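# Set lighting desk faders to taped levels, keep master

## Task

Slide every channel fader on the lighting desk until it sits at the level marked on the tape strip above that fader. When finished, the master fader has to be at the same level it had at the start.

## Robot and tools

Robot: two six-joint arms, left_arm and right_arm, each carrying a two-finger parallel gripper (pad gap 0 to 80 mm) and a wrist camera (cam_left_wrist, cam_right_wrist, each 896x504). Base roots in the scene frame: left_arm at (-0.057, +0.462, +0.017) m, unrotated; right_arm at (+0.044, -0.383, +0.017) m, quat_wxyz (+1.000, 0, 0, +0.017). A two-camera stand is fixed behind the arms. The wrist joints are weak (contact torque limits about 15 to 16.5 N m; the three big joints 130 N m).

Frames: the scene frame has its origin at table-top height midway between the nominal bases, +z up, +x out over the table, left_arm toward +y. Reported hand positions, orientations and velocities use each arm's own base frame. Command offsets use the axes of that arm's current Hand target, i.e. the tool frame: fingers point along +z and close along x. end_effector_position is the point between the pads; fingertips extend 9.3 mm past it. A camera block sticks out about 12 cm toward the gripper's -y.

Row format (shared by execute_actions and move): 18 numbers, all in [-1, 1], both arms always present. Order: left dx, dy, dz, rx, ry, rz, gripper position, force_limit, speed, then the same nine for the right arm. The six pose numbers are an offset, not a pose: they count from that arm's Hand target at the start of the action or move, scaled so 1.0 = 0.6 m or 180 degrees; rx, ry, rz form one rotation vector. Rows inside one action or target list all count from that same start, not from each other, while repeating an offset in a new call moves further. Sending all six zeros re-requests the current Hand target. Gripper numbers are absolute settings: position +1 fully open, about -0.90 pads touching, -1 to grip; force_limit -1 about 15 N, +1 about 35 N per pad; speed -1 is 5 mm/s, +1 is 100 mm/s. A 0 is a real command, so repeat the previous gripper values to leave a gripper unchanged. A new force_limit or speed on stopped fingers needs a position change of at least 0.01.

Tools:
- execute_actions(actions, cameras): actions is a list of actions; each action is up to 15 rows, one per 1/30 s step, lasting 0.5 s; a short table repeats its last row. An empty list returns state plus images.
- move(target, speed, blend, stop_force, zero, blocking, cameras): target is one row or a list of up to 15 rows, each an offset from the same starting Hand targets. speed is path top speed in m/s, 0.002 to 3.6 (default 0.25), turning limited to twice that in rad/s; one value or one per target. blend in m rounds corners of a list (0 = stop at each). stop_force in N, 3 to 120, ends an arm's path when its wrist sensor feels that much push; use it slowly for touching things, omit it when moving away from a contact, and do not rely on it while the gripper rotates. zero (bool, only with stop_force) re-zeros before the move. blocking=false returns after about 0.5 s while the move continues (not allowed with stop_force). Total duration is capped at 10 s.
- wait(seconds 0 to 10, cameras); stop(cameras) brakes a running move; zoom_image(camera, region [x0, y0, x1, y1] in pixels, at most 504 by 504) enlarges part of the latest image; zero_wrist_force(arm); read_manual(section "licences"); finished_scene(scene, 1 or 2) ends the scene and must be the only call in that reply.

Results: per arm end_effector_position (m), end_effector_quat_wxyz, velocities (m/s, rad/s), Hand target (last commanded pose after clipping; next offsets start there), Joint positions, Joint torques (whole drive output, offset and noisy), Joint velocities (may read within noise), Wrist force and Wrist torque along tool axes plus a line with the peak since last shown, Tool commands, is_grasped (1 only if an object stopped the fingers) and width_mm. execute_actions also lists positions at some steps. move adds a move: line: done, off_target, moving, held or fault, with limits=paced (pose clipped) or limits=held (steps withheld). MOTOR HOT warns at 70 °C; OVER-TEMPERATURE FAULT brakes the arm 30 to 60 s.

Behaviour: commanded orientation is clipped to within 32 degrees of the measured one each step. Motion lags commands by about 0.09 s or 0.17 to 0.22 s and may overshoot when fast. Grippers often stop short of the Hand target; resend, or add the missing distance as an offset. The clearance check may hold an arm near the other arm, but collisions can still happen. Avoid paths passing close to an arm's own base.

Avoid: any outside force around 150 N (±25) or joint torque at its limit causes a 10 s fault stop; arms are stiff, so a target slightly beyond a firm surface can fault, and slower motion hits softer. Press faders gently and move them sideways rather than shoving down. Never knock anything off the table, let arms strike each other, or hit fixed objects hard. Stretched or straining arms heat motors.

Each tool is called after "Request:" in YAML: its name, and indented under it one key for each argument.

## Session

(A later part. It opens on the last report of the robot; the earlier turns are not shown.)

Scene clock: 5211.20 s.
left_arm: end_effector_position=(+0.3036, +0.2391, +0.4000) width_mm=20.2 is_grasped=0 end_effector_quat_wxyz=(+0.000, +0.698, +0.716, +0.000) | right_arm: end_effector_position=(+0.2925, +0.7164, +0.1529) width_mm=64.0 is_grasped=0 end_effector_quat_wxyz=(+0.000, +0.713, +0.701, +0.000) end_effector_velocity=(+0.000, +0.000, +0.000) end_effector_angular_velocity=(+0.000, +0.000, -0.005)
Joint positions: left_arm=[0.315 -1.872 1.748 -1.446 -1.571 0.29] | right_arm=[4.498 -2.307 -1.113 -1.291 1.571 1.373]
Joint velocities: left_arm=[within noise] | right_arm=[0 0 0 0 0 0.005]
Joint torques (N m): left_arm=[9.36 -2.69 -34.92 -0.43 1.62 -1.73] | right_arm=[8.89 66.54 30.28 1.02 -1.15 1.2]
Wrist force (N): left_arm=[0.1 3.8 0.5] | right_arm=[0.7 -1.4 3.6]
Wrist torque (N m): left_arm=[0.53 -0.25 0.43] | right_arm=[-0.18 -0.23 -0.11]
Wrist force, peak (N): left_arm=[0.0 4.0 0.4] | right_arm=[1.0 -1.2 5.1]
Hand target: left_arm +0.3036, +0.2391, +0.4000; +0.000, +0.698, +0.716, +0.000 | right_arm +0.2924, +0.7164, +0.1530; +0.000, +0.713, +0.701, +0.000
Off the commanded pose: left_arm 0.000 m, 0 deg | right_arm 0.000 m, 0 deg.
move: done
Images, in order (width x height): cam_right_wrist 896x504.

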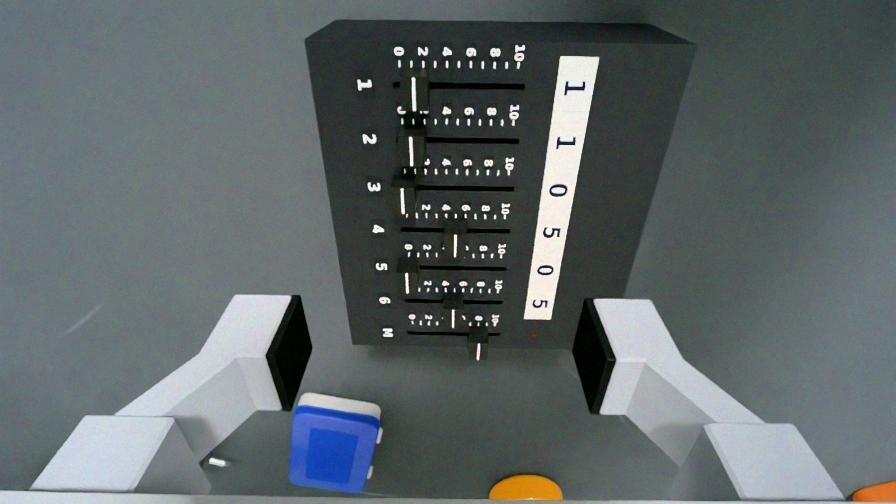

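Request:
move:
  target:
    - [0,0,0,0,0,0,-0.425,-1,0,-0.0231,-0.0475,0.125,0,0,0,-0.425,-1,0]
    - [0,0,0,0,0,0,-0.425,-1,0,-0.0231,-0.0475,0.16,0,0,0,-1,-1,0]
  speed: [0.2,0.15]
  blend: [0.006,0]
  cameras: ["cam_right_wrist"]

Request:
zoom_image:
  camera: "cam_right_wrist"
  region: [390, 240, 690, 490]

Scene clock: 5291.77 s.
left_arm: end_effector_position=(+0.3036, +0.2391, +0.4000) width_mm=20.2 is_grasped=0 end_effector_quat_wxyz=(+0.000, +0.698, +0.716, +0.000) | right_arm: end_effector_position=(+0.2636, +0.7031, +0.0570) width_mm=9.6 is_grasped=1 end_effector_quat_wxyz=(+0.000, +0.713, +0.701, +0.000)
Joint positions: left_arm=[0.315 -1.872 1.748 -1.446 -1.571 0.29] | right_arm=[4.532 -2.346 -1.309 -1.057 1.571 1.407]
Joint torques (N m): left_arm=[9.46 -2.33 -34.93 -0.37 1.39 -1.74] | right_arm=[-13.93 50.11 30 5.66 -1.95 -0.99]
Wrist force (N): left_arm=[-0.1 3.7 0.8] | right_arm=[1.3 -1.7 3.5]
Wrist torque (N m): left_arm=[0.53 -0.22 0.43] | right_arm=[-0.15 -0.23 -0.11]
Wrist force, peak (N): left_arm=[-0.1 4.1 0.7] | right_arm=[0.8 -1.1 6.0]
Hand target: left_arm +0.3036, +0.2391, +0.4000; +0.000, +0.698, +0.716, +0.000 | right_arm +0.2636, +0.7031, +0.0570; +0.000, +0.713, +0.701, +0.000
Off the commanded pose: left_arm 0.000 m, 0 deg | right_arm 0.000 m, 0 deg.
move: done
Images, in order (width x height): cam_right_wrist 896x504.

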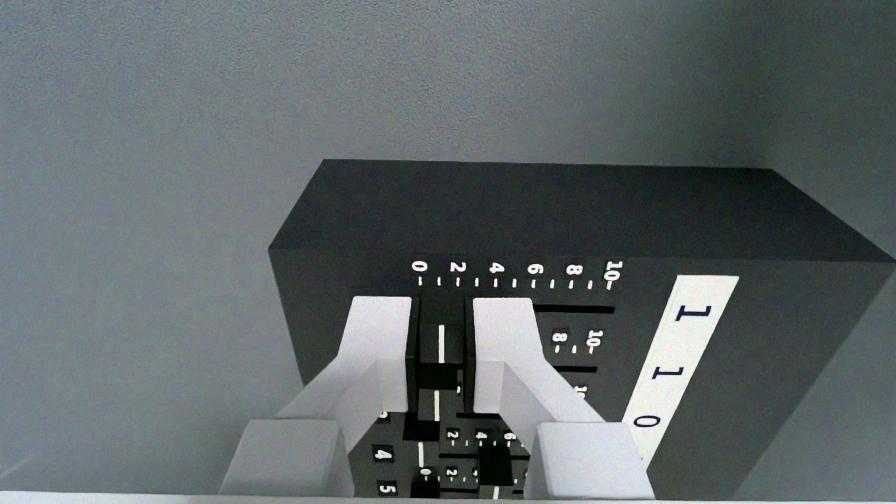

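Scaled by 1.680 from the camera's 896x504 image, which has a finer 1280x720 frame.

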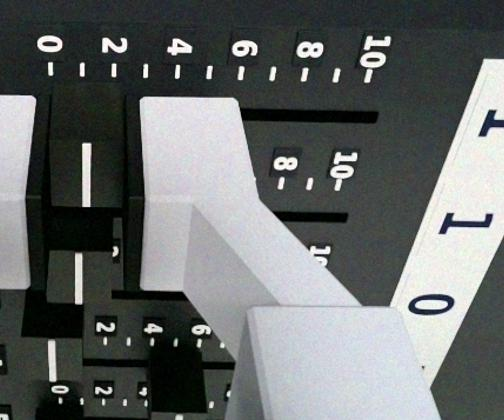

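Request:
move:
  target:
    - [0,0,0,0,0,0,-0.425,-1,0,0,0,0,0,0,0,-0.425,-1,0]
    - [0,0,0,0,0,0,-0.425,-1,0,0,0,-0.03,0,0,0,-0.425,-1,0]
    - [0,0,0,0,0,0,-0.425,-1,0,0.0275,0.1838,-0.03,0,0,0,-0.425,-1,0]
    - [0,0,0,0,0,0,-0.425,-1,0,0.0275,0.1838,0,0,0,0,-1,-1,0]
  speed: [0.1,0.2,0.15,0.15]
  blend: [0,0.006,0.006,0]
  cameras: ["cam_right_wrist"]

Request:
zoom_image:
  camera: "cam_right_wrist"
  region: [390, 240, 690, 490]

Scene clock: 5423.07 s.
left_arm: end_effector_position=(+0.3036, +0.2391, +0.4000) width_mm=20.2 is_grasped=0 end_effector_quat_wxyz=(+0.000, +0.698, +0.716, +0.000) | right_arm: end_effector_position=(+0.3742, +0.7178, +0.0570) width_mm=9.6 is_grasped=1 end_effector_quat_wxyz=(+0.000, +0.713, +0.701, +0.000)
Joint positions: left_arm=[0.315 -1.872 1.748 -1.446 -1.571 0.29] | right_arm=[4.397 -2.482 -1.05 -1.18 1.571 1.272]
Joint torques (N m): left_arm=[9.75 -2.83 -35.31 -0.45 0.96 -1.69] | right_arm=[4.35 56.39 24.15 5.41 1.88 -1.02]
Wrist force (N): left_arm=[0.0 3.5 0.7] | right_arm=[1.5 -0.8 3.5]
Wrist torque (N m): left_arm=[0.50 -0.24 0.43] | right_arm=[-0.11 -0.23 -0.06]
Wrist force, peak (N): left_arm=[0.0 3.9 0.7] | right_arm=[0.8 -1.8 6.5]
Hand target: left_arm +0.3036, +0.2391, +0.4000; +0.000, +0.698, +0.716, +0.000 | right_arm +0.3742, +0.7178, +0.0569; +0.000, +0.713, +0.701, +0.000
Off the commanded pose: left_arm 0.000 m, 0 deg | right_arm 0.000 m, 0 deg.
move: done
Images, in order (width x height): cam_right_wrist 896x504.

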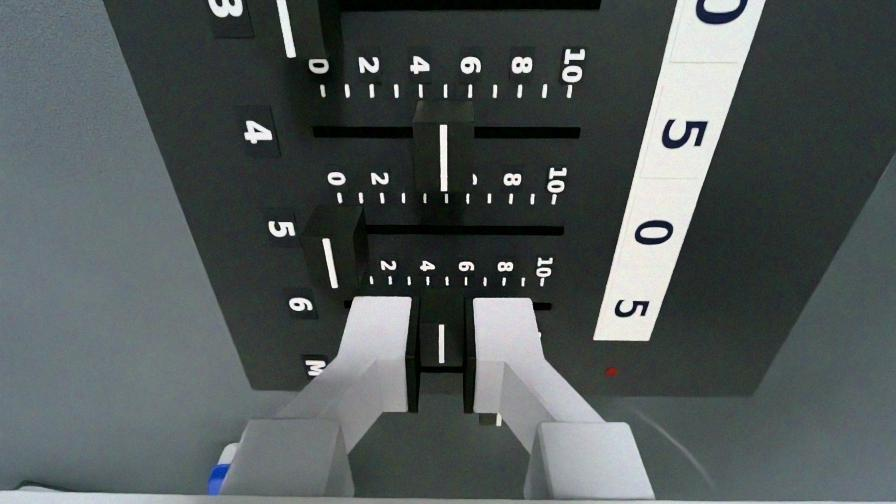

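Scaled by 1.680 from the camera's 896x504 image, which has a finer 1280x720 frame.

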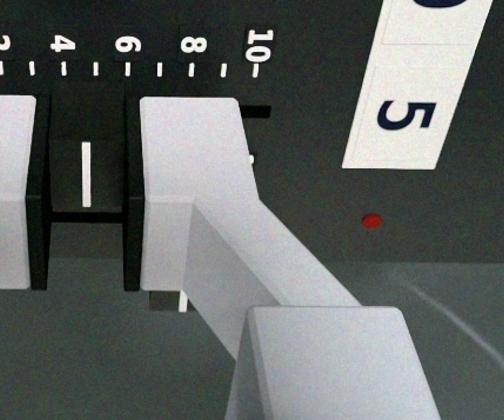

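Request:
move:
  target:
    - [0,0,0,0,0,0,-0.425,-1,0,0,0,0,0,0,0,-1,-1,0]
    - [0,0,0,0,0,0,-0.425,-1,0,0.0314,0,0,0,0,0,-0.425,-1,0]
    - [0,0,0,0,0,0,-0.425,-1,0,0.0314,0,-0.03,0,0,0,-0.425,-1,0]
    - [0,0,0,0,0,0,-0.425,-1,0,-0.0266,-0.1838,-0.03,0,0,0,-0.425,-1,0]
    - [0,0,0,0,0,0,-0.425,-1,0,-0.0266,-0.1838,0,0,0,0,-1,-1,0]
  speed: [0.08,0.08,0.2,0.2,0.15]
  blend: [0,0,0.006,0.006,0]
  cameras: ["cam_right_wrist"]

Request:
zoom_image:
  camera: "cam_right_wrist"
  region: [390, 240, 690, 490]

Scene clock: 5435.40 s.
left_arm: end_effector_position=(+0.3036, +0.2391, +0.4000) width_mm=20.2 is_grasped=0 end_effector_quat_wxyz=(+0.000, +0.698, +0.716, +0.000) | right_arm: end_effector_position=(+0.2637, +0.7037, +0.0570) width_mm=9.6 is_grasped=1 end_effector_quat_wxyz=(+0.000, +0.713, +0.701, +0.000)
Joint positions: left_arm=[0.315 -1.872 1.748 -1.446 -1.571 0.29] | right_arm=[4.532 -2.347 -1.307 -1.058 1.571 1.407]
Joint torques (N m): left_arm=[9.74 -2.68 -34.35 -0.38 0.64 -1.58] | right_arm=[4.88 49.26 27.28 6.09 -1.28 1.5]
Wrist force (N): left_arm=[0.1 3.5 0.7] | right_arm=[-0.2 -1.6 2.5]
Wrist torque (N m): left_arm=[0.50 -0.24 0.43] | right_arm=[-0.20 -0.24 -0.12]
Wrist force, peak (N): left_arm=[0.3 4.0 0.5] | right_arm=[1.0 -1.7 5.5]
Hand target: left_arm +0.3036, +0.2391, +0.4000; +0.000, +0.698, +0.716, +0.000 | right_arm +0.2636, +0.7037, +0.0570; +0.000, +0.713, +0.701, +0.000
Off the commanded pose: left_arm 0.000 m, 0 deg | right_arm 0.000 m, 0 deg.
move: done
Images, in order (width x height): cam_right_wrist 896x504.

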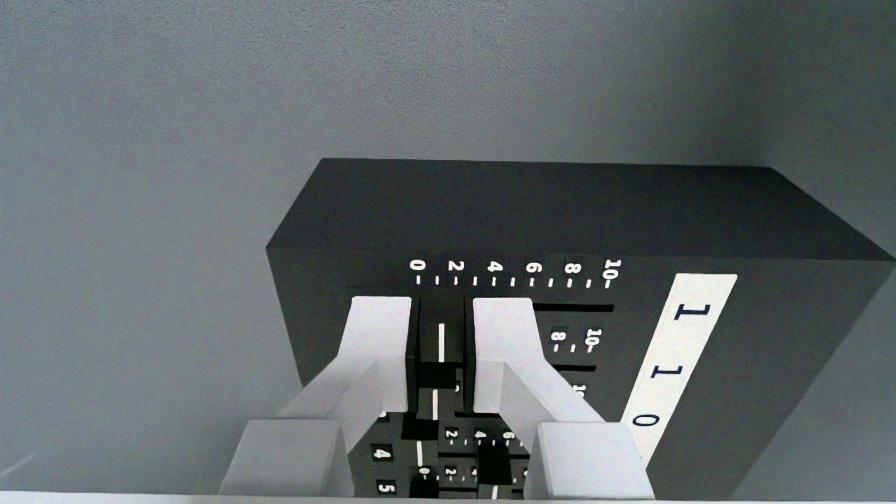

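Scaled by 1.680 from the camera's 896x504 image, which has a finer 1280x720 frame.

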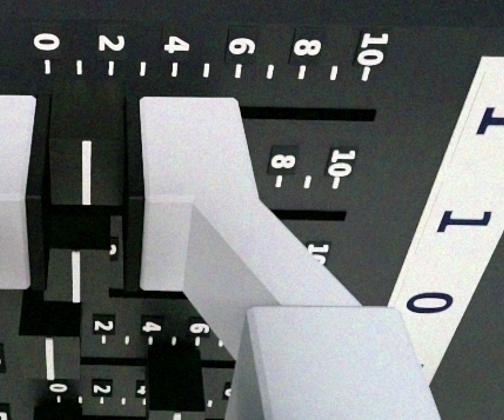

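Request:
move:
  target:
    - [0,0,0,0,0,0,-0.425,-1,0,0,0,0,0,0,0,-1,-1,0]
    - [0,0,0,0,0,0,-0.425,-1,0,0.0126,0,0,0,0,0,-0.425,-1,0]
    - [0,0,0,0,0,0,-0.425,-1,0,0.0126,0,-0.03,0,0,0,-0.425,-1,0]
    - [0,0,0,0,0,0,-0.425,-1,0,-0.0021,0.0368,-0.03,0,0,0,-0.425,-1,0]
    - [0,0,0,0,0,0,-0.425,-1,0,-0.0021,0.0368,0,0,0,0,-1,-1,0]
    - [0,0,0,0,0,0,-0.425,-1,0,0.035,0.0368,0,0,0,0,-0.425,-1,0]
    - [0,0,0,0,0,0,-0.425,-1,0,0.035,0.0368,-0.03,0,0,0,-0.425,-1,0]
    - [0,0,0,0,0,0,-0.425,-1,0,-0.0094,0.0735,-0.03,0,0,0,-0.425,-1,0]
    - [0,0,0,0,0,0,-0.425,-1,0,-0.0094,0.0735,0,0,0,0,-1,-1,0]
    - [0,0,0,0,0,0,-0.425,-1,0,0.0055,0.0735,0,0,0,0,-0.425,-1,0]
    - [0,0,0,0,0,0,-0.425,-1,0,0.0055,0.0735,-0.03,0,0,0,-0.425,-1,0]
  speed: [0.08,0.08,0.2,0.2,0.15,0.08,0.2,0.2,0.15,0.08,0.2]
  blend: [0,0,0.006,0.006,0,0,0.006,0.006,0,0,0]
  blocking: false

Scene clock: 5453.13 s.
left_arm: end_effector_position=(+0.3036, +0.2391, +0.4000) width_mm=20.2 is_grasped=0 end_effector_quat_wxyz=(+0.000, +0.698, +0.716, +0.000) | right_arm: end_effector_position=(+0.2638, +0.7110, +0.0570) width_mm=9.6 is_grasped=1 end_effector_quat_wxyz=(+0.000, +0.713, +0.701, +0.000) end_effector_velocity=(+0.001, +0.011, +0.000) end_effector_angular_velocity=(+0.001, -0.001, +0.001)
Joint positions: left_arm=[0.315 -1.872 1.748 -1.446 -1.571 0.29] | right_arm=[4.534 -2.362 -1.278 -1.071 1.571 1.409]
Joint velocities: left_arm=[within noise] | right_arm=[0.001 -0.022 0.043 -0.02 -0.001 0]
Joint torques (N m): left_arm=[9.5 -2.82 -34.49 -0.33 0.51 -1.57] | right_arm=[7.73 49.45 28.72 0.16 0.95 1.5]
Wrist force (N): left_arm=[0.0 3.7 0.5] | right_arm=[0.1 -2.3 1.7]
Wrist torque (N m): left_arm=[0.53 -0.24 0.43] | right_arm=[-0.17 -0.25 -0.11]
Wrist force, peak (N): left_arm=[-0.1 3.9 0.6] | right_arm=[-0.3 -3.3 2.1]
Hand target: left_arm +0.3036, +0.2391, +0.4000; +0.000, +0.698, +0.716, +0.000 | right_arm +0.2638, +0.7112, +0.0570; +0.000, +0.713, +0.701, +0.000
Tool commands: left_gripper/position=-0.425 left_gripper/force_limit=-1.0 left_gripper/speed=+0.0 right_gripper/position=-1.0 right_gripper/force_limit=-1.0 right_gripper/speed=+0.0
Off the commanded pose: left_arm 0.000 m, 0 deg | right_arm 0.048 m, 0 deg.
move: running; path passed 1 of 11 targets; target 2's new numbers were not sent; target 5's new numbers were not sent; target 6's new numbers were not sent; target 9's new numbers were not sent; target 10's new numbers were not sent

Request:
wait:
  seconds: 10

Request:
move:
  target:
    - [0,0,0,0,0,0,-0.425,-1,0,0.0225,0.0368,0,0,0,0,-0.425,-1,0]
    - [0,0,0,0,0,0,-0.425,-1,0,0.0225,0.0368,0.03,0,0,0,-1,-1,0]
    - [0,0,0,0,0,0,-0.425,-1,0,0.0448,0.0368,0.03,0,0,0,-0.425,-1,0]
    - [0,0,0,0,0,0,-0.425,-1,0,0.0448,0.0368,0,0,0,0,-0.425,-1,0]
    - [0,0,0,0,0,0,-0.425,-1,0,-0.0145,0.0735,0,0,0,0,-0.425,-1,0]
    - [0,0,0,0,0,0,-0.425,-1,0,-0.0145,0.0735,0.03,0,0,0,-1,-1,0]
    - [0,0,0,0,0,0,-0.425,-1,0,0.0153,0.0735,0.03,0,0,0,-1,-1,0]
  speed: [0.2,0.15,0.08,0.2,0.2,0.15,0.08]
  blend: [0.006,0,0,0.006,0.006,0,0]
  cameras: ["cam_right_wrist"]

Request:
zoom_image:
  camera: "cam_right_wrist"
  region: [390, 240, 690, 490]

Request:
zoom_image:
  camera: "cam_right_wrist"
  region: [270, 0, 570, 300]

Scene clock: 5460.20 s.
left_arm: end_effector_position=(+0.3036, +0.2391, +0.4000) width_mm=20.2 is_grasped=0 end_effector_quat_wxyz=(+0.000, +0.698, +0.716, +0.000) | right_arm: end_effector_position=(+0.3078, +0.7062, +0.0749) width_mm=20.2 is_grasped=0 end_effector_quat_wxyz=(+0.000, +0.713, +0.701, +0.000)
Joint positions: left_arm=[0.315 -1.872 1.748 -1.446 -1.571 0.29] | right_arm=[4.475 -2.369 -1.214 -1.129 1.571 1.35]
Joint torques (N m): left_arm=[9.92 -2.67 -34.89 -0.31 -0.02 -1.66] | right_arm=[-13.23 50.34 13.5 5.54 1.44 -1.08]
Wrist force (N): left_arm=[-0.1 3.6 0.6] | right_arm=[0.9 -1.5 3.3]
Wrist torque (N m): left_arm=[0.51 -0.23 0.43] | right_arm=[-0.17 -0.27 0.00]
Wrist force, peak (N): left_arm=[-0.1 3.8 1.0] | right_arm=[1.0 -1.9 6.2]
Hand target: left_arm +0.3036, +0.2391, +0.4000; +0.000, +0.698, +0.716, +0.000 | right_arm +0.3078, +0.7062, +0.0749; +0.000, +0.713, +0.701, +0.000
Tool commands: left_gripper/position=-0.425 left_gripper/force_limit=-1.0 left_gripper/speed=+0.0 right_gripper/position=-0.425 right_gripper/force_limit=-1.0 right_gripper/speed=+0.0
Off the commanded pose: left_arm 0.000 m, 0 deg | right_arm 0.000 m, 0 deg.
earlier move: done
wait: 0.00 of 10 s (the move ended)

Scene clock: 5465.03 s.
left_arm: end_effector_position=(+0.3036, +0.2391, +0.4000) width_mm=20.2 is_grasped=0 end_effector_quat_wxyz=(+0.000, +0.698, +0.716, +0.000) | right_arm: end_effector_position=(+0.3519, +0.7147, +0.0569) width_mm=9.6 is_grasped=1 end_effector_quat_wxyz=(+0.000, +0.713, +0.701, +0.000)
Joint positions: left_arm=[0.315 -1.872 1.748 -1.446 -1.571 0.29] | right_arm=[4.423 -2.45 -1.111 -1.151 1.571 1.298]
Joint torques (N m): left_arm=[9.69 -2.63 -33.71 -0.4 -0.16 -1.68] | right_arm=[-3.65 67.72 9.97 4.93 -1.83 -1.26]
Wrist force (N): left_arm=[0.1 3.6 0.5] | right_arm=[1.9 -0.1 -0.4]
Wrist torque (N m): left_arm=[0.51 -0.25 0.43] | right_arm=[-0.12 -0.25 -0.02]
Wrist force, peak (N): left_arm=[-0.1 3.9 0.5] | right_arm=[-0.4 -1.9 7.8]
Hand target: left_arm +0.3036, +0.2391, +0.4000; +0.000, +0.698, +0.716, +0.000 | right_arm +0.3520, +0.7147, +0.0569; +0.000, +0.713, +0.701, +0.000
Off the commanded pose: left_arm 0.000 m, 0 deg | right_arm 0.000 m, 0 deg.
move: done
Images, in order (width x height): cam_right_wrist 896x504.

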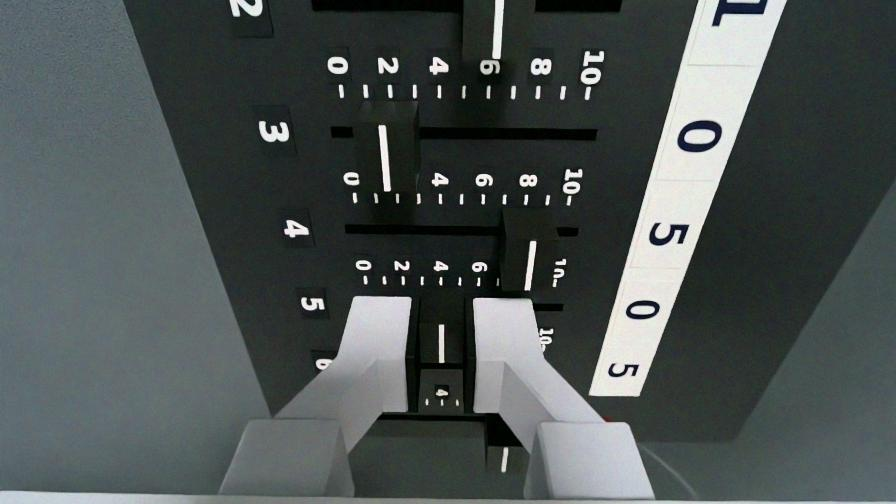

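Scaled by 1.680 from the camera's 896x504 image, which has a finer 1280x720 frame.

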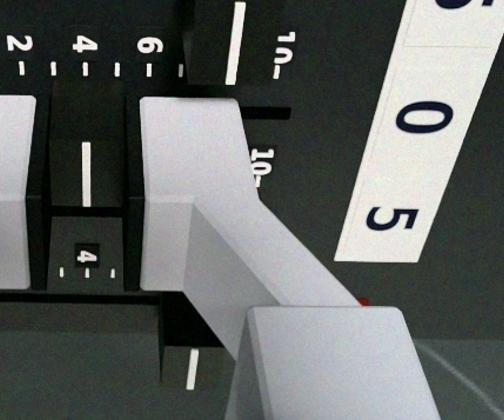

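Scaled by 1.680 from the camera's 896x504 image, which has a finer 1280x720 frame.

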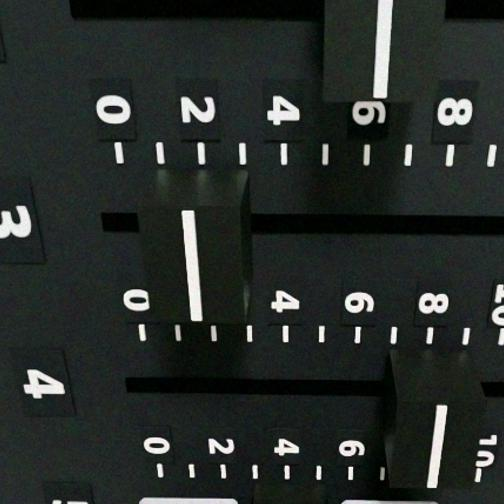

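Request:
move:
  target:
    - [0,0,0,0,0,0,-0.425,-1,0,0,0,0,0,0,0,-1,-1,0]
    - [0,0,0,0,0,0,-0.425,-1,0,-0.0301,0,0,0,0,0,-0.425,-1,0]
    - [0,0,0,0,0,0,-0.425,-1,0,-0.0301,0,-0.03,0,0,0,-0.425,-1,0]
    - [0,0,0,0,0,0,-0.425,-1,0,0.0366,0.0368,-0.03,0,0,0,-0.425,-1,0]
    - [0,0,0,0,0,0,-0.425,-1,0,0.0366,0.0368,0,0,0,0,-1,-1,0]
    - [0,0,0,0,0,0,-0.425,-1,0,0.0068,0.0368,0,0,0,0,-0.425,-1,0]
    - [0,0,0,0,0,0,-0.425,-1,0,0.0068,0.0368,-0.03,0,0,0,-0.425,-1,0]
    - [0,0,0,0,0,0,-0.425,-1,0,0.0287,-0.0368,-0.03,0,0,0,-0.425,-1,0]
    - [0,0,0,0,0,0,-0.425,-1,0,0.0287,-0.0368,0,0,0,0,-1,-1,0]
    - [0,0,0,0,0,0,-0.425,-1,0,0.0064,-0.0368,0,0,0,0,-0.425,-1,0]
    - [0,0,0,0,0,0,-0.425,-1,0,0.0064,-0.0368,-0.03,0,0,0,-0.425,-1,0]
  speed: [0.08,0.08,0.2,0.2,0.15,0.08,0.2,0.2,0.15,0.08,0.2]
  blend: [0,0,0.006,0.006,0,0,0.006,0.006,0,0,0]
  blocking: false

Request:
wait:
  seconds: 10

Request:
move:
  target:
    - [0,0,0,0,0,0,-0.425,-1,0,-0.0225,-0.0368,0,0,0,0,-0.425,-1,0]
    - [0,0,0,0,0,0,-0.425,-1,0,-0.0225,-0.0368,0.03,0,0,0,-1,-1,0]
    - [0,0,0,0,0,0,-0.425,-1,0,-0.037,-0.0368,0.03,0,0,0,-0.425,-1,0]
    - [0,0,0,0,0,0,-0.425,-1,0,-0.037,-0.0368,0,0,0,0,-0.425,-1,0]
    - [0,0,0,0,0,0,-0.425,-1,0,0.007,-0.0735,0,0,0,0,-0.425,-1,0]
    - [0,0,0,0,0,0,-0.425,-1,0,0.007,-0.0735,0.03,0,0,0,-1,-1,0]
    - [0,0,0,0,0,0,-0.425,-1,0,-0.0301,-0.0735,0.03,0,0,0,-0.425,-1,0]
    - [0,0,0,0,0,0,-0.425,-1,0,-0.0301,-0.0735,0,0,0,0,-0.425,-1,0]
    - [0,0,0,0,0,0,-0.425,-1,0,-0.0154,-0.1103,0,0,0,0,-0.425,-1,0]
    - [0,0,0,0,0,0,-0.425,-1,0,-0.0154,-0.1103,0.03,0,0,0,-1,-1,0]
    - [0,0,0,0,0,0,-0.425,-1,0,-0.0287,-0.1103,0.03,0,0,0,-1,-1,0]
  speed: [0.2,0.15,0.08,0.2,0.2,0.15,0.08,0.2,0.2,0.15,0.08]
  blend: [0.006,0,0,0.006,0.006,0,0,0.006,0.006,0,0]
  cameras: ["cam_right_wrist"]

Request:
zoom_image:
  camera: "cam_right_wrist"
  region: [390, 240, 690, 490]

Scene clock: 5498.53 s.
left_arm: end_effector_position=(+0.3036, +0.2391, +0.4000) width_mm=20.2 is_grasped=0 end_effector_quat_wxyz=(+0.000, +0.698, +0.716, +0.000) | right_arm: end_effector_position=(+0.3518, +0.6977, +0.0569) width_mm=9.6 is_grasped=1 end_effector_quat_wxyz=(+0.000, +0.713, +0.701, +0.000) end_effector_velocity=(-0.001, -0.035, +0.000) end_effector_angular_velocity=(+0.001, +0.000, +0.002)
Joint positions: left_arm=[0.315 -1.872 1.748 -1.446 -1.571 0.29] | right_arm=[4.417 -2.414 -1.18 -1.118 1.571 1.292]
Joint velocities: left_arm=[within noise] | right_arm=[-0.012 0.074 -0.14 0.066 0 -0.013]
Joint torques (N m): left_arm=[10.02 -2.53 -34.8 -0.42 -0.35 -1.66] | right_arm=[-11.73 67.18 11.08 4.89 -1.23 -1.16]
Wrist force (N): left_arm=[0.1 3.6 0.8] | right_arm=[1.5 -0.6 1.6]
Wrist torque (N m): left_arm=[0.51 -0.25 0.43] | right_arm=[-0.16 -0.18 -0.05]
Wrist force, peak (N): left_arm=[0.1 3.9 0.8] | right_arm=[2.3 -0.4 1.4]
Hand target: left_arm +0.3036, +0.2391, +0.4000; +0.000, +0.698, +0.716, +0.000 | right_arm +0.3517, +0.6966, +0.0569; +0.000, +0.713, +0.701, +0.000
Tool commands: left_gripper/position=-0.425 left_gripper/force_limit=-1.0 left_gripper/speed=+0.0 right_gripper/position=-1.0 right_gripper/force_limit=-1.0 right_gripper/speed=+0.0
Off the commanded pose: left_arm 0.000 m, 0 deg | right_arm 0.035 m, 0 deg.
move: running; path passed 1 of 11 targets; target 2's new numbers were not sent; target 5's new numbers were not sent; target 6's new numbers were not sent; target 9's new numbers were not sent; target 10's new numbers were not sent

Scene clock: 5505.17 s.
left_arm: end_effector_position=(+0.3036, +0.2391, +0.4000) width_mm=20.2 is_grasped=0 end_effector_quat_wxyz=(+0.000, +0.698, +0.716, +0.000) | right_arm: end_effector_position=(+0.3301, +0.7189, +0.0752) width_mm=20.2 is_grasped=0 end_effector_quat_wxyz=(+0.000, +0.713, +0.701, +0.000)
Joint positions: left_arm=[0.315 -1.872 1.748 -1.446 -1.571 0.29] | right_arm=[4.451 -2.418 -1.122 -1.172 1.571 1.326]
Joint torques (N m): left_arm=[9.65 -2.66 -33.93 -0.25 -0.72 -1.72] | right_arm=[8.62 53.57 14.47 5.78 -1.1 0.84]
Wrist force (N): left_arm=[0.3 3.7 0.4] | right_arm=[1.1 -1.3 3.7]
Wrist torque (N m): left_arm=[0.51 -0.27 0.43] | right_arm=[-0.13 -0.27 -0.12]
Wrist force, peak (N): left_arm=[-0.2 3.9 0.9] | right_arm=[0.9 -1.4 6.5]
Hand target: left_arm +0.3036, +0.2391, +0.4000; +0.000, +0.698, +0.716, +0.000 | right_arm +0.3300, +0.7189, +0.0749; +0.000, +0.713, +0.701, +0.000
Tool commands: left_gripper/position=-0.425 left_gripper/force_limit=-1.0 left_gripper/speed=+0.0 right_gripper/position=-0.425 right_gripper/force_limit=-1.0 right_gripper/speed=+0.0
Off the commanded pose: left_arm 0.000 m, 0 deg | right_arm 0.000 m, 0 deg.
earlier move: done
wait: 6.63 of 10 s (the move ended)

Scene clock: 5512.57 s.
left_arm: end_effector_position=(+0.3036, +0.2391, +0.4000) width_mm=20.2 is_grasped=0 end_effector_quat_wxyz=(+0.000, +0.698, +0.716, +0.000) | right_arm: end_effector_position=(+0.2636, +0.7027, +0.0570) width_mm=9.6 is_grasped=1 end_effector_quat_wxyz=(+0.000, +0.713, +0.701, +0.000)
Joint positions: left_arm=[0.315 -1.872 1.748 -1.446 -1.571 0.29] | right_arm=[4.532 -2.345 -1.31 -1.056 1.571 1.407]
Joint torques (N m): left_arm=[9.26 -3.19 -34.12 -0.39 -1.2 -1.64] | right_arm=[-10.87 49.86 31.38 1.65 -0.17 -0.38]
Wrist force (N): left_arm=[0.0 3.5 0.8] | right_arm=[0.0 -0.9 4.7]
Wrist torque (N m): left_arm=[0.51 -0.23 0.43] | right_arm=[-0.18 -0.26 -0.12]
Wrist force, peak (N): left_arm=[0.1 3.9 0.8] | right_arm=[0.3 -2.6 6.2]
Hand target: left_arm +0.3036, +0.2391, +0.4000; +0.000, +0.698, +0.716, +0.000 | right_arm +0.2636, +0.7028, +0.0570; +0.000, +0.713, +0.701, +0.000
Off the commanded pose: left_arm 0.000 m, 0 deg | right_arm 0.000 m, 0 deg.
move: done
Images, in order (width x height): cam_right_wrist 896x504.

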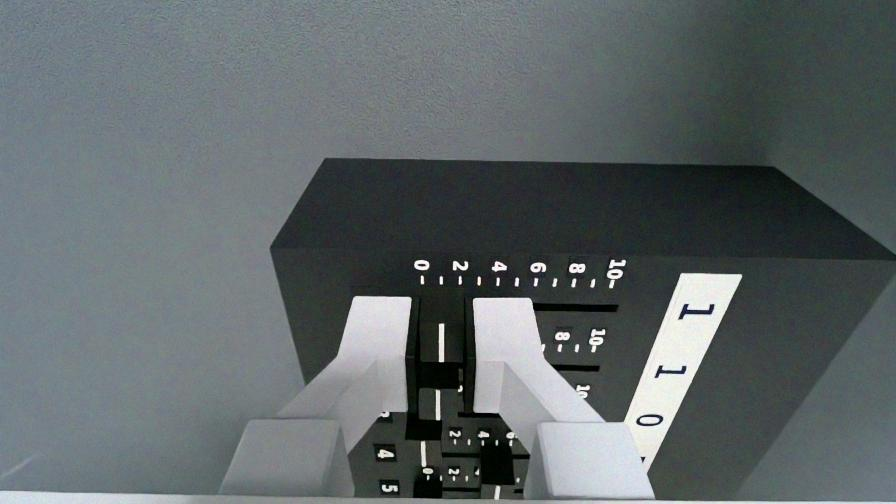

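Scaled by 1.680 from the camera's 896x504 image, which has a finer 1280x720 frame.

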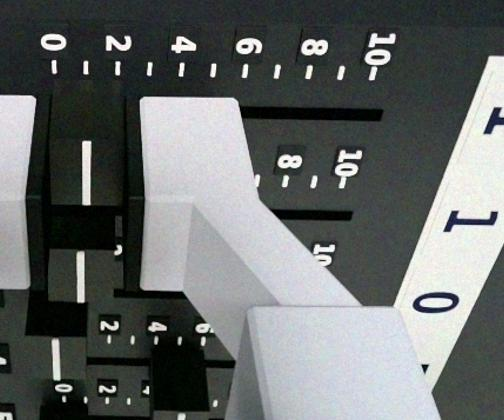

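Request:
move:
  target:
    - [0,0,0,0,0,0,-0.425,-1,0,0,0,0,0,0,0,-1,-1,0]
    - [0,0,0,0,0,0,-0.425,-1,0,0.0009,0,0,0,0,0,-0.425,-1,0]
    - [0,0,0,0,0,0,-0.425,-1,0,0.0009,0,-0.03,0,0,0,-0.425,-1,0]
    - [0,0,0,0,0,0,-0.425,-1,0,0.029,0.0467,-0.16,0,0,0,0.62,-1,0]
  speed: [0.08,0.08,0.2,0.2]
  blend: [0,0,0.006,0]
  cameras: ["cam_right_wrist"]

Request:
zoom_image:
  camera: "cam_right_wrist"
  region: [370, 30, 570, 230]

Request:
zoom_image:
  camera: "cam_right_wrist"
  region: [370, 180, 570, 380]

Scene clock: 5523.47 s.
left_arm: end_effector_position=(+0.3036, +0.2391, +0.4000) width_mm=20.2 is_grasped=0 end_effector_quat_wxyz=(+0.000, +0.698, +0.716, +0.000) | right_arm: end_effector_position=(+0.2919, +0.7196, +0.1530) width_mm=64.0 is_grasped=0 end_effector_quat_wxyz=(+0.000, +0.713, +0.701, +0.000)
Joint positions: left_arm=[0.315 -1.872 1.748 -1.446 -1.571 0.29] | right_arm=[4.499 -2.314 -1.101 -1.297 1.571 1.375]
Joint torques (N m): left_arm=[9.4 -3.47 -34.53 -0.4 -1.44 -1.66] | right_arm=[10.93 68.54 33.17 -0.03 1.93 1.54]
Wrist force (N): left_arm=[0.0 3.7 0.7] | right_arm=[0.8 -1.3 3.2]
Wrist torque (N m): left_arm=[0.53 -0.23 0.43] | right_arm=[-0.16 -0.24 -0.01]
Wrist force, peak (N): left_arm=[-0.1 4.0 0.9] | right_arm=[1.0 -1.7 6.5]
Hand target: left_arm +0.3036, +0.2391, +0.4000; +0.000, +0.698, +0.716, +0.000 | right_arm +0.2919, +0.7196, +0.1530; +0.000, +0.713, +0.701, +0.000
Off the commanded pose: left_arm 0.000 m, 0 deg | right_arm 0.000 m, 0 deg.
move: done
Images, in order (width x height): cam_right_wrist 896x504.

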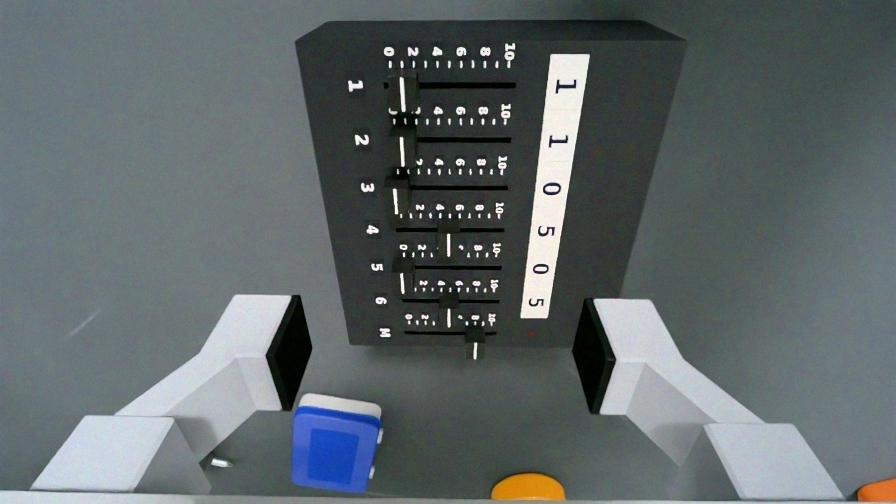

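Scaled by 2.520 from the camera's 896x504 image, which has a finer 1280x720 frame.

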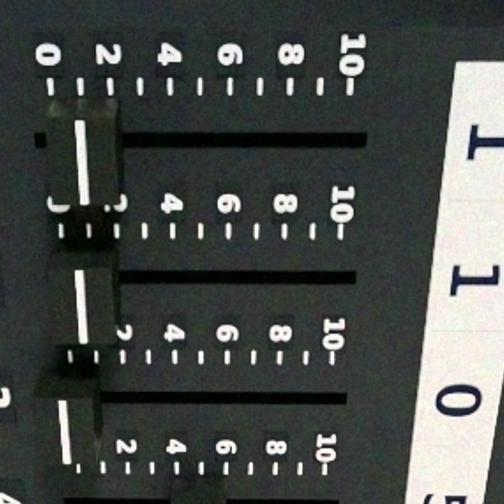

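Scaled by 2.520 from the camera's 896x504 image, which has a finer 1280x720 frame.

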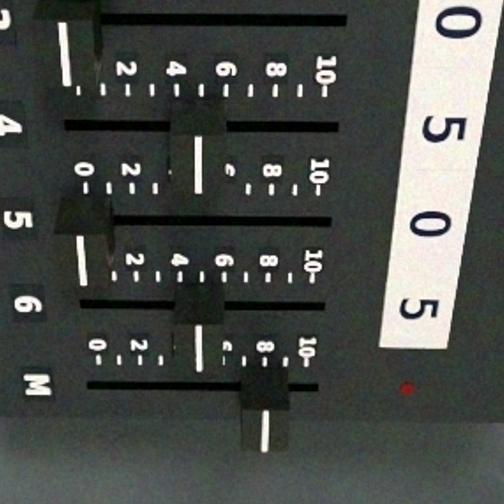

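Request:
move:
  target:
    - [0,0,0,0,0,0,-0.425,-1,0,-0.0286,-0.0467,0.125,0,0,0,-0.425,-1,0]
    - [0,0,0,0,0,0,-0.425,-1,0,-0.0286,-0.0467,0.16,0,0,0,-1,-1,0]
  speed: [0.2,0.15]
  blend: [0.006,0]
  cameras: ["cam_right_wrist"]

Request:
zoom_image:
  camera: "cam_right_wrist"
  region: [390, 240, 690, 490]

Scene clock: 5564.10 s.
left_arm: end_effector_position=(+0.3036, +0.2391, +0.4000) width_mm=20.2 is_grasped=0 end_effector_quat_wxyz=(+0.000, +0.698, +0.716, +0.000) | right_arm: end_effector_position=(+0.2636, +0.7030, +0.0570) width_mm=9.6 is_grasped=1 end_effector_quat_wxyz=(+0.000, +0.713, +0.701, +0.000)
Joint positions: left_arm=[0.315 -1.872 1.748 -1.446 -1.571 0.29] | right_arm=[4.532 -2.346 -1.309 -1.057 1.571 1.407]
Joint torques (N m): left_arm=[8.88 -3.27 -34 -0.3 -1.59 -1.63] | right_arm=[-13.88 49.43 29.12 5.61 -1.8 -1.27]
Wrist force (N): left_arm=[0.0 3.6 0.7] | right_arm=[1.3 -2.1 3.3]
Wrist torque (N m): left_arm=[0.51 -0.24 0.43] | right_arm=[-0.21 -0.23 -0.11]
Wrist force, peak (N): left_arm=[0.2 3.9 0.5] | right_arm=[1.3 -1.9 5.7]
Hand target: left_arm +0.3036, +0.2391, +0.4000; +0.000, +0.698, +0.716, +0.000 | right_arm +0.2636, +0.7030, +0.0570; +0.000, +0.713, +0.701, +0.000
Off the commanded pose: left_arm 0.000 m, 0 deg | right_arm 0.000 m, 0 deg.
move: done
Images, in order (width x height): cam_right_wrist 896x504.

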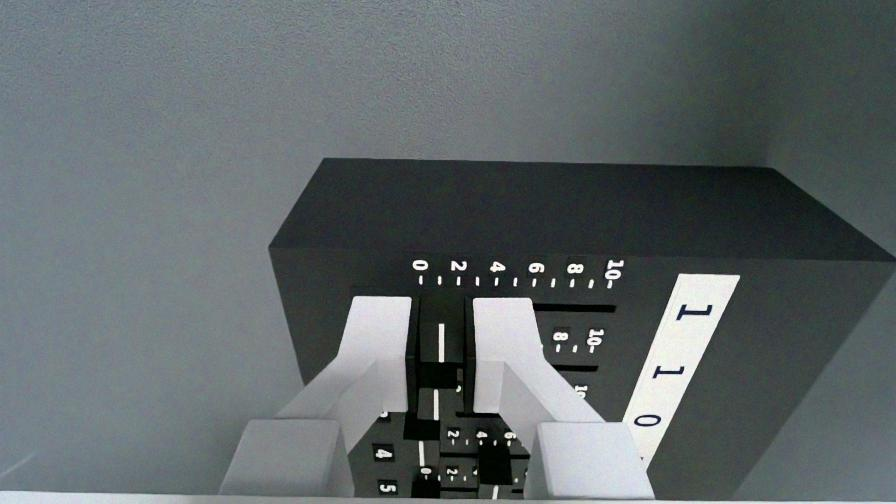

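Scaled by 1.680 from the camera's 896x504 image, which has a finer 1280x720 frame.

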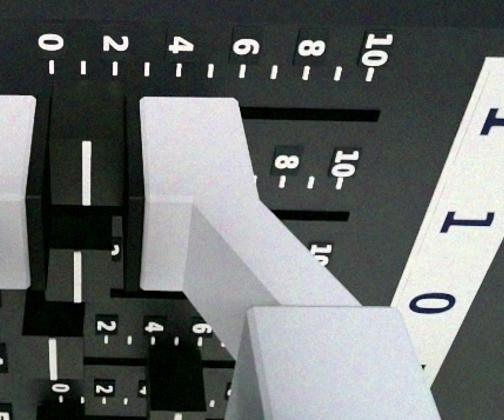

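Request:
move:
  target:
    - [0,0,0,0,0,0,-0.425,-1,0,0,0,0,0,0,0,-1,-1,0]
    - [0,0,0,0,0,0,-0.425,-1,0,-0.0005,0,0,0,0,0,-0.425,-1,0]
    - [0,0,0,0,0,0,-0.425,-1,0,-0.0005,0,-0.03,0,0,0,-0.425,-1,0]
    - [0,0,0,0,0,0,-0.425,-1,0,-0.15,-0.02,-0.55,0,0,-0.11,-0.425,-1,0]
  speed: [0.08,0.08,0.2,0.4]
  blend: [0,0,0.006,0]
  cameras: ["cam_right_wrist"]

Scene clock: 5578.07 s.
left_arm: end_effector_position=(+0.3036, +0.2391, +0.4000) width_mm=20.2 is_grasped=0 end_effector_quat_wxyz=(+0.000, +0.698, +0.716, +0.000) | right_arm: end_effector_position=(+0.2502, +0.6130, +0.3867) width_mm=20.2 is_grasped=0 end_effector_quat_wxyz=(+0.000, +0.582, +0.813, +0.000)
Joint positions: left_arm=[0.315 -1.872 1.748 -1.446 -1.571 0.29] | right_arm=[4.527 -1.955 -1.067 -1.69 1.571 1.057]
Joint torques (N m): left_arm=[9.26 -3.58 -33.06 -0.41 -1.67 -1.76] | right_arm=[-8.71 53.04 35.02 -0.13 2.03 -1.07]
Wrist force (N): left_arm=[-0.1 3.6 0.6] | right_arm=[1.2 -1.4 3.2]
Wrist torque (N m): left_arm=[0.52 -0.22 0.43] | right_arm=[-0.15 -0.27 -0.03]
Wrist force, peak (N): left_arm=[-0.1 3.9 0.7] | right_arm=[2.3 -1.7 6.1]
Hand target: left_arm +0.3036, +0.2391, +0.4000; +0.000, +0.698, +0.716, +0.000 | right_arm +0.2502, +0.6129, +0.3869; +0.000, +0.582, +0.813, +0.000
Off the commanded pose: left_arm 0.000 m, 0 deg | right_arm 0.000 m, 0 deg.
move: done
Images, in order (width x height): cam_right_wrist 896x504.

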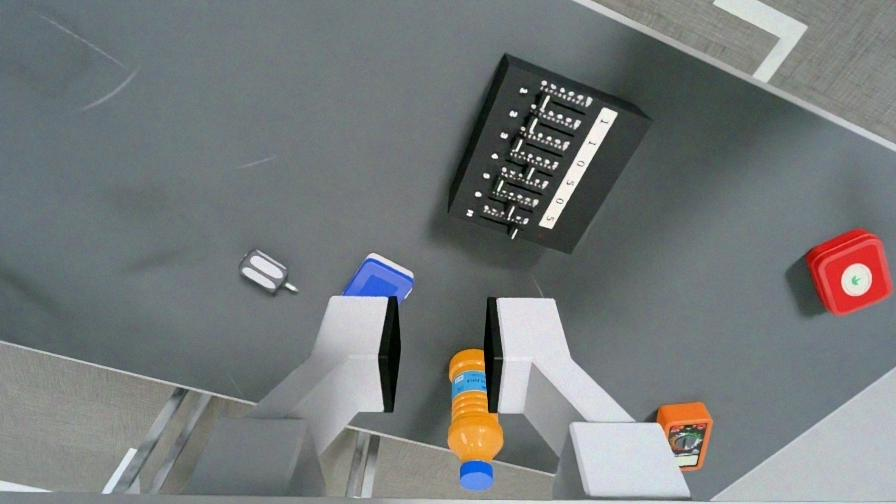

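Request:
move:
  target: [0,0,0,0,0,0,-0.425,-1,0,0.1442,0.1218,0.39,0,0,0.107,0.62,-1,0]
  speed: 0.5
  cameras: ["cam_right_wrist"]

Request:
zoom_image:
  camera: "cam_right_wrist"
  region: [370, 30, 570, 230]

Request:
zoom_image:
  camera: "cam_right_wrist"
  region: [370, 180, 570, 380]

Scene clock: 5595.50 s.
left_arm: end_effector_position=(+0.3036, +0.2391, +0.4000) width_mm=20.2 is_grasped=0 end_effector_quat_wxyz=(+0.000, +0.698, +0.716, +0.000) | right_arm: end_effector_position=(+0.2915, +0.7185, +0.1531) width_mm=64.0 is_grasped=0 end_effector_quat_wxyz=(+0.000, +0.710, +0.704, +0.000)
Joint positions: left_arm=[0.315 -1.872 1.748 -1.446 -1.571 0.29] | right_arm=[4.5 -2.311 -1.106 -1.295 1.571 1.365]
Joint torques (N m): left_arm=[8.75 -2.64 -32.84 -0.27 -1.79 -1.66] | right_arm=[9.12 51.72 22.04 5.59 -1.45 1.49]
Wrist force (N): left_arm=[0.2 3.8 0.8] | right_arm=[1.0 -1.7 3.6]
Wrist torque (N m): left_arm=[0.53 -0.26 0.42] | right_arm=[-0.21 -0.27 -0.10]
Wrist force, peak (N): left_arm=[0.3 3.9 0.7] | right_arm=[2.0 -0.9 7.1]
Hand target: left_arm +0.3036, +0.2391, +0.4000; +0.000, +0.698, +0.716, +0.000 | right_arm +0.2913, +0.7186, +0.1530; +0.000, +0.710, +0.704, +0.000
Off the commanded pose: left_arm 0.000 m, 0 deg | right_arm 0.000 m, 0 deg.
move: done
Images, in order (width x height): cam_right_wrist 896x504.

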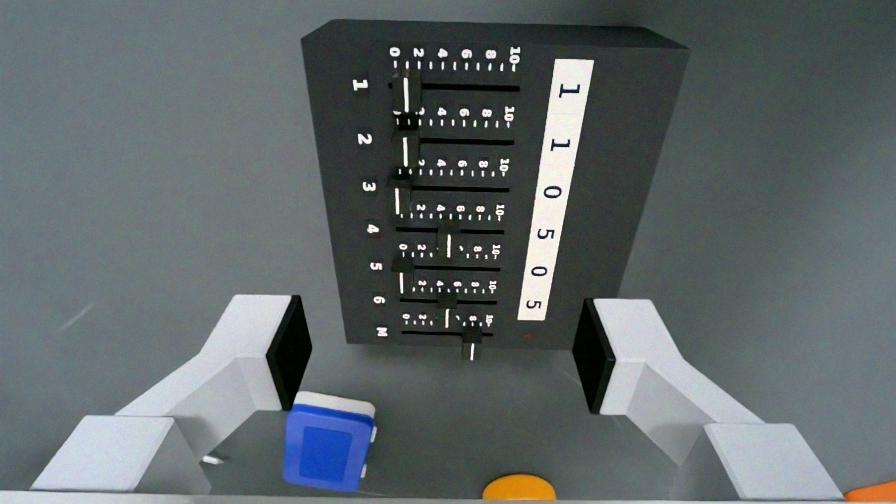

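Scaled by 2.520 from the camera's 896x504 image, which has a finer 1280x720 frame.

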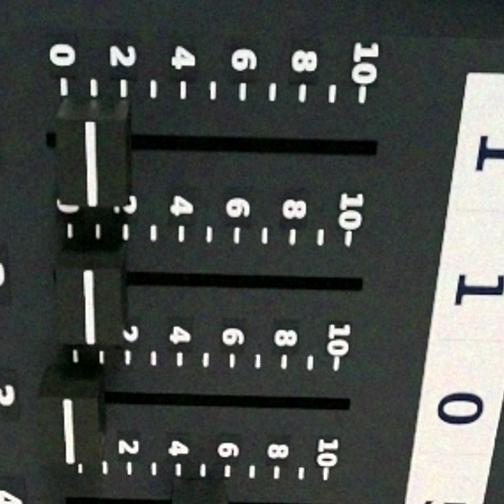

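Scaled by 2.520 from the camera's 896x504 image, which has a finer 1280x720 frame.

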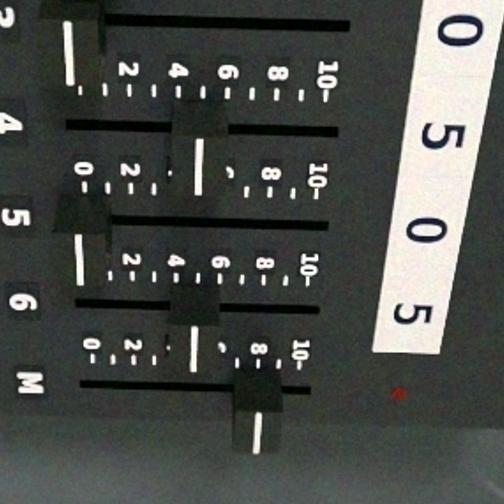

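Request:
move:
  target:
    - [0,0,0,0,0,0,-0.425,-1,0,0,0,-0.15,0,0,0,0.62,-1,0]
    - [0,0,0,0,0,0,-0.425,-1,0,-0.7815,0.1046,-0.32,0,0,0,0.62,-1,0]
  speed: 0.4
  blend: [0.03,0]
  cameras: ["all"]

Scene clock: 5629.50 s.
left_arm: end_effector_position=(+0.3036, +0.2391, +0.4000) width_mm=20.2 is_grasped=0 end_effector_quat_wxyz=(+0.000, +0.698, +0.716, +0.000) | right_arm: end_effector_position=(+0.3507, +0.2492, +0.3445) width_mm=64.0 is_grasped=0 end_effector_quat_wxyz=(+0.000, +0.710, +0.705, +0.000) end_effector_velocity=(+0.000, -0.001, +0.001) end_effector_angular_velocity=(+0.002, -0.001, +0.003)
Joint positions: left_arm=[0.315 -1.872 1.748 -1.446 -1.571 0.29] | right_arm=[4.074 -1.376 -1.813 -1.524 1.572 0.94]
Joint velocities: left_arm=[within noise] | right_arm=[-0.002 0.002 0 0 0 -0.005]
Joint torques (N m): left_arm=[8.93 -2.94 -33.04 -0.44 -1.74 -1.55] | right_arm=[-13.08 26.68 28.8 3.85 2 -0.98]
Wrist force (N): left_arm=[0.0 3.6 0.7] | right_arm=[1.0 -1.7 3.4]
Wrist torque (N m): left_arm=[0.51 -0.24 0.43] | right_arm=[-0.18 -0.26 -0.01]
Wrist force, peak (N): left_arm=[0.0 3.9 0.8] | right_arm=[0.8 -1.3 7.0]
Hand target: left_arm +0.3036, +0.2391, +0.4000; +0.000, +0.698, +0.716, +0.000 | right_arm +0.3507, +0.2491, +0.3445; +0.000, +0.710, +0.704, +0.000
Off the commanded pose: left_arm 0.000 m, 0 deg | right_arm 0.000 m, 0 deg.
move: done

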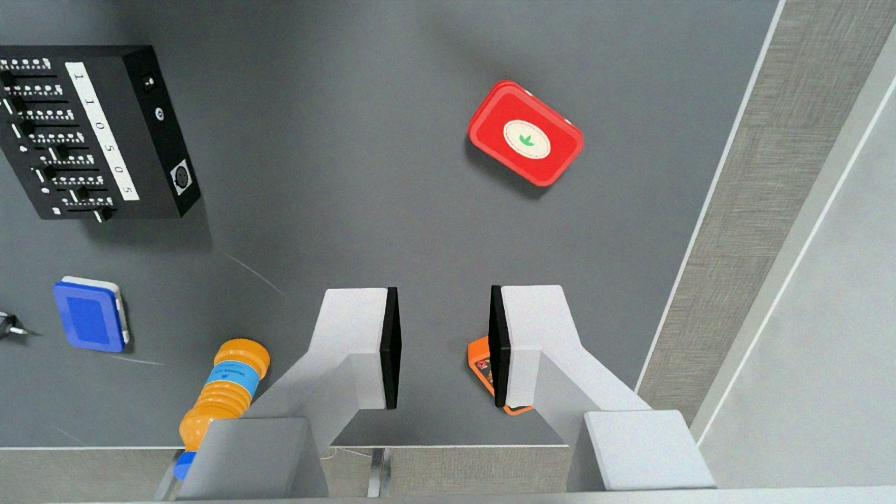

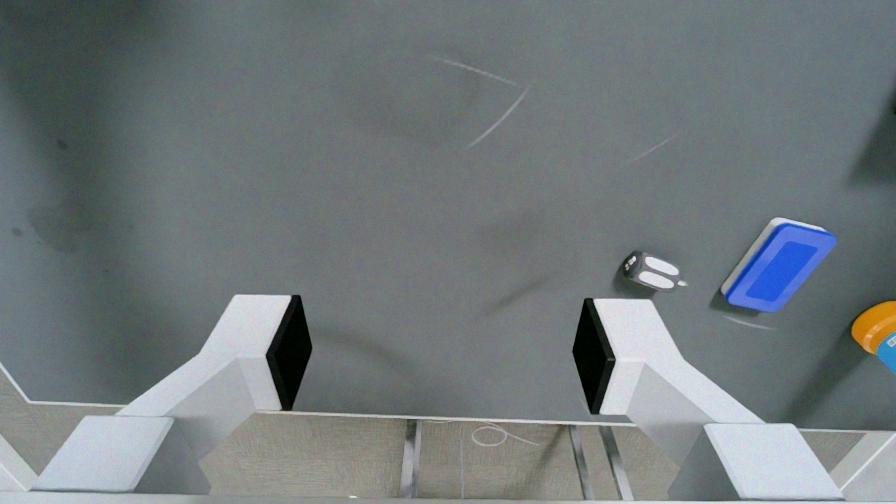

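Request:
execute_actions:
  actions: []

Scene clock: 5631.80 s.
left_arm: end_effector_position=(+0.3036, +0.2391, +0.4000) width_mm=20.2 is_grasped=0 end_effector_quat_wxyz=(+0.000, +0.698, +0.716, +0.000) | right_arm: end_effector_position=(+0.3507, +0.2491, +0.3445) width_mm=64.0 is_grasped=0 end_effector_quat_wxyz=(+0.000, +0.710, +0.704, +0.000)
Joint positions: left_arm=[0.315 -1.872 1.748 -1.446 -1.571 0.29] | right_arm=[4.074 -1.375 -1.813 -1.524 1.572 0.94]
Joint velocities: within noise
Joint torques (N m): left_arm=[8.85 -3.29 -33.52 -0.39 -1.81 -1.76] | right_arm=[-13.39 27.18 30.92 -0.2 -0.25 -1.14]
Wrist force (N): left_arm=[0.2 3.7 0.7] | right_arm=[1.0 -1.8 3.4]
Wrist torque (N m): left_arm=[0.52 -0.27 0.43] | right_arm=[-0.19 -0.27 0.00]
Wrist force, peak (N): left_arm=[0.0 3.9 0.7] | right_arm=[1.1 -1.7 4.0]
Hand target: left_arm +0.3036, +0.2391, +0.4000; +0.000, +0.698, +0.716, +0.000 | right_arm +0.3507, +0.2491, +0.3445; +0.000, +0.710, +0.704, +0.000
Tool commands: left_gripper/position=-0.425 left_gripper/force_limit=-1.0 left_gripper/speed=+0.0 right_gripper/position=+0.62 right_gripper/force_limit=-1.0 right_gripper/speed=+0.0
Off the commanded pose: left_arm 0.000 m, 0 deg | right_arm 0.000 m, 0 deg.

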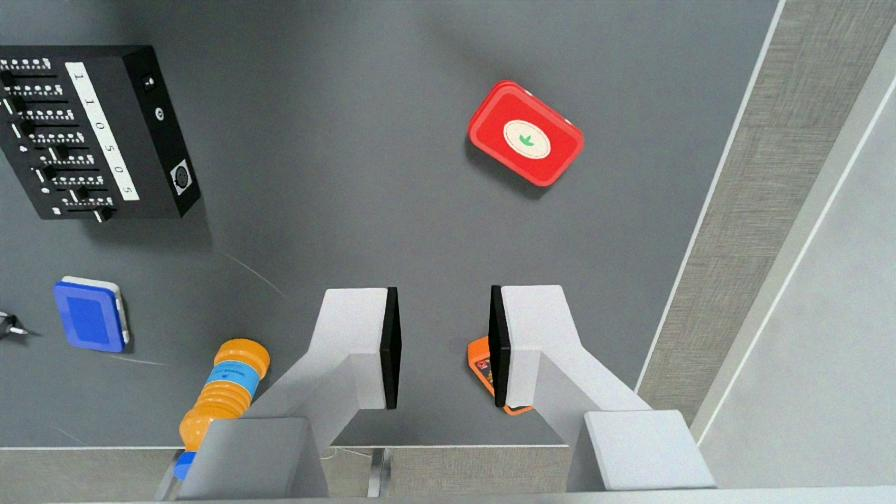

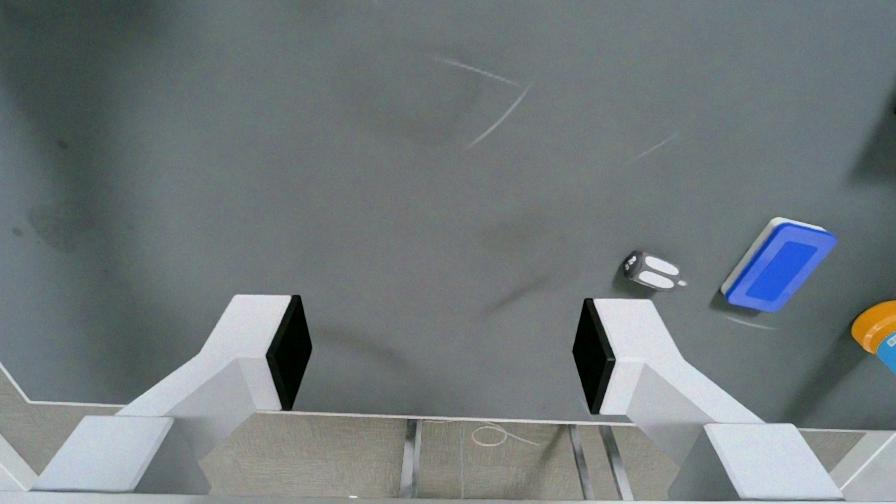

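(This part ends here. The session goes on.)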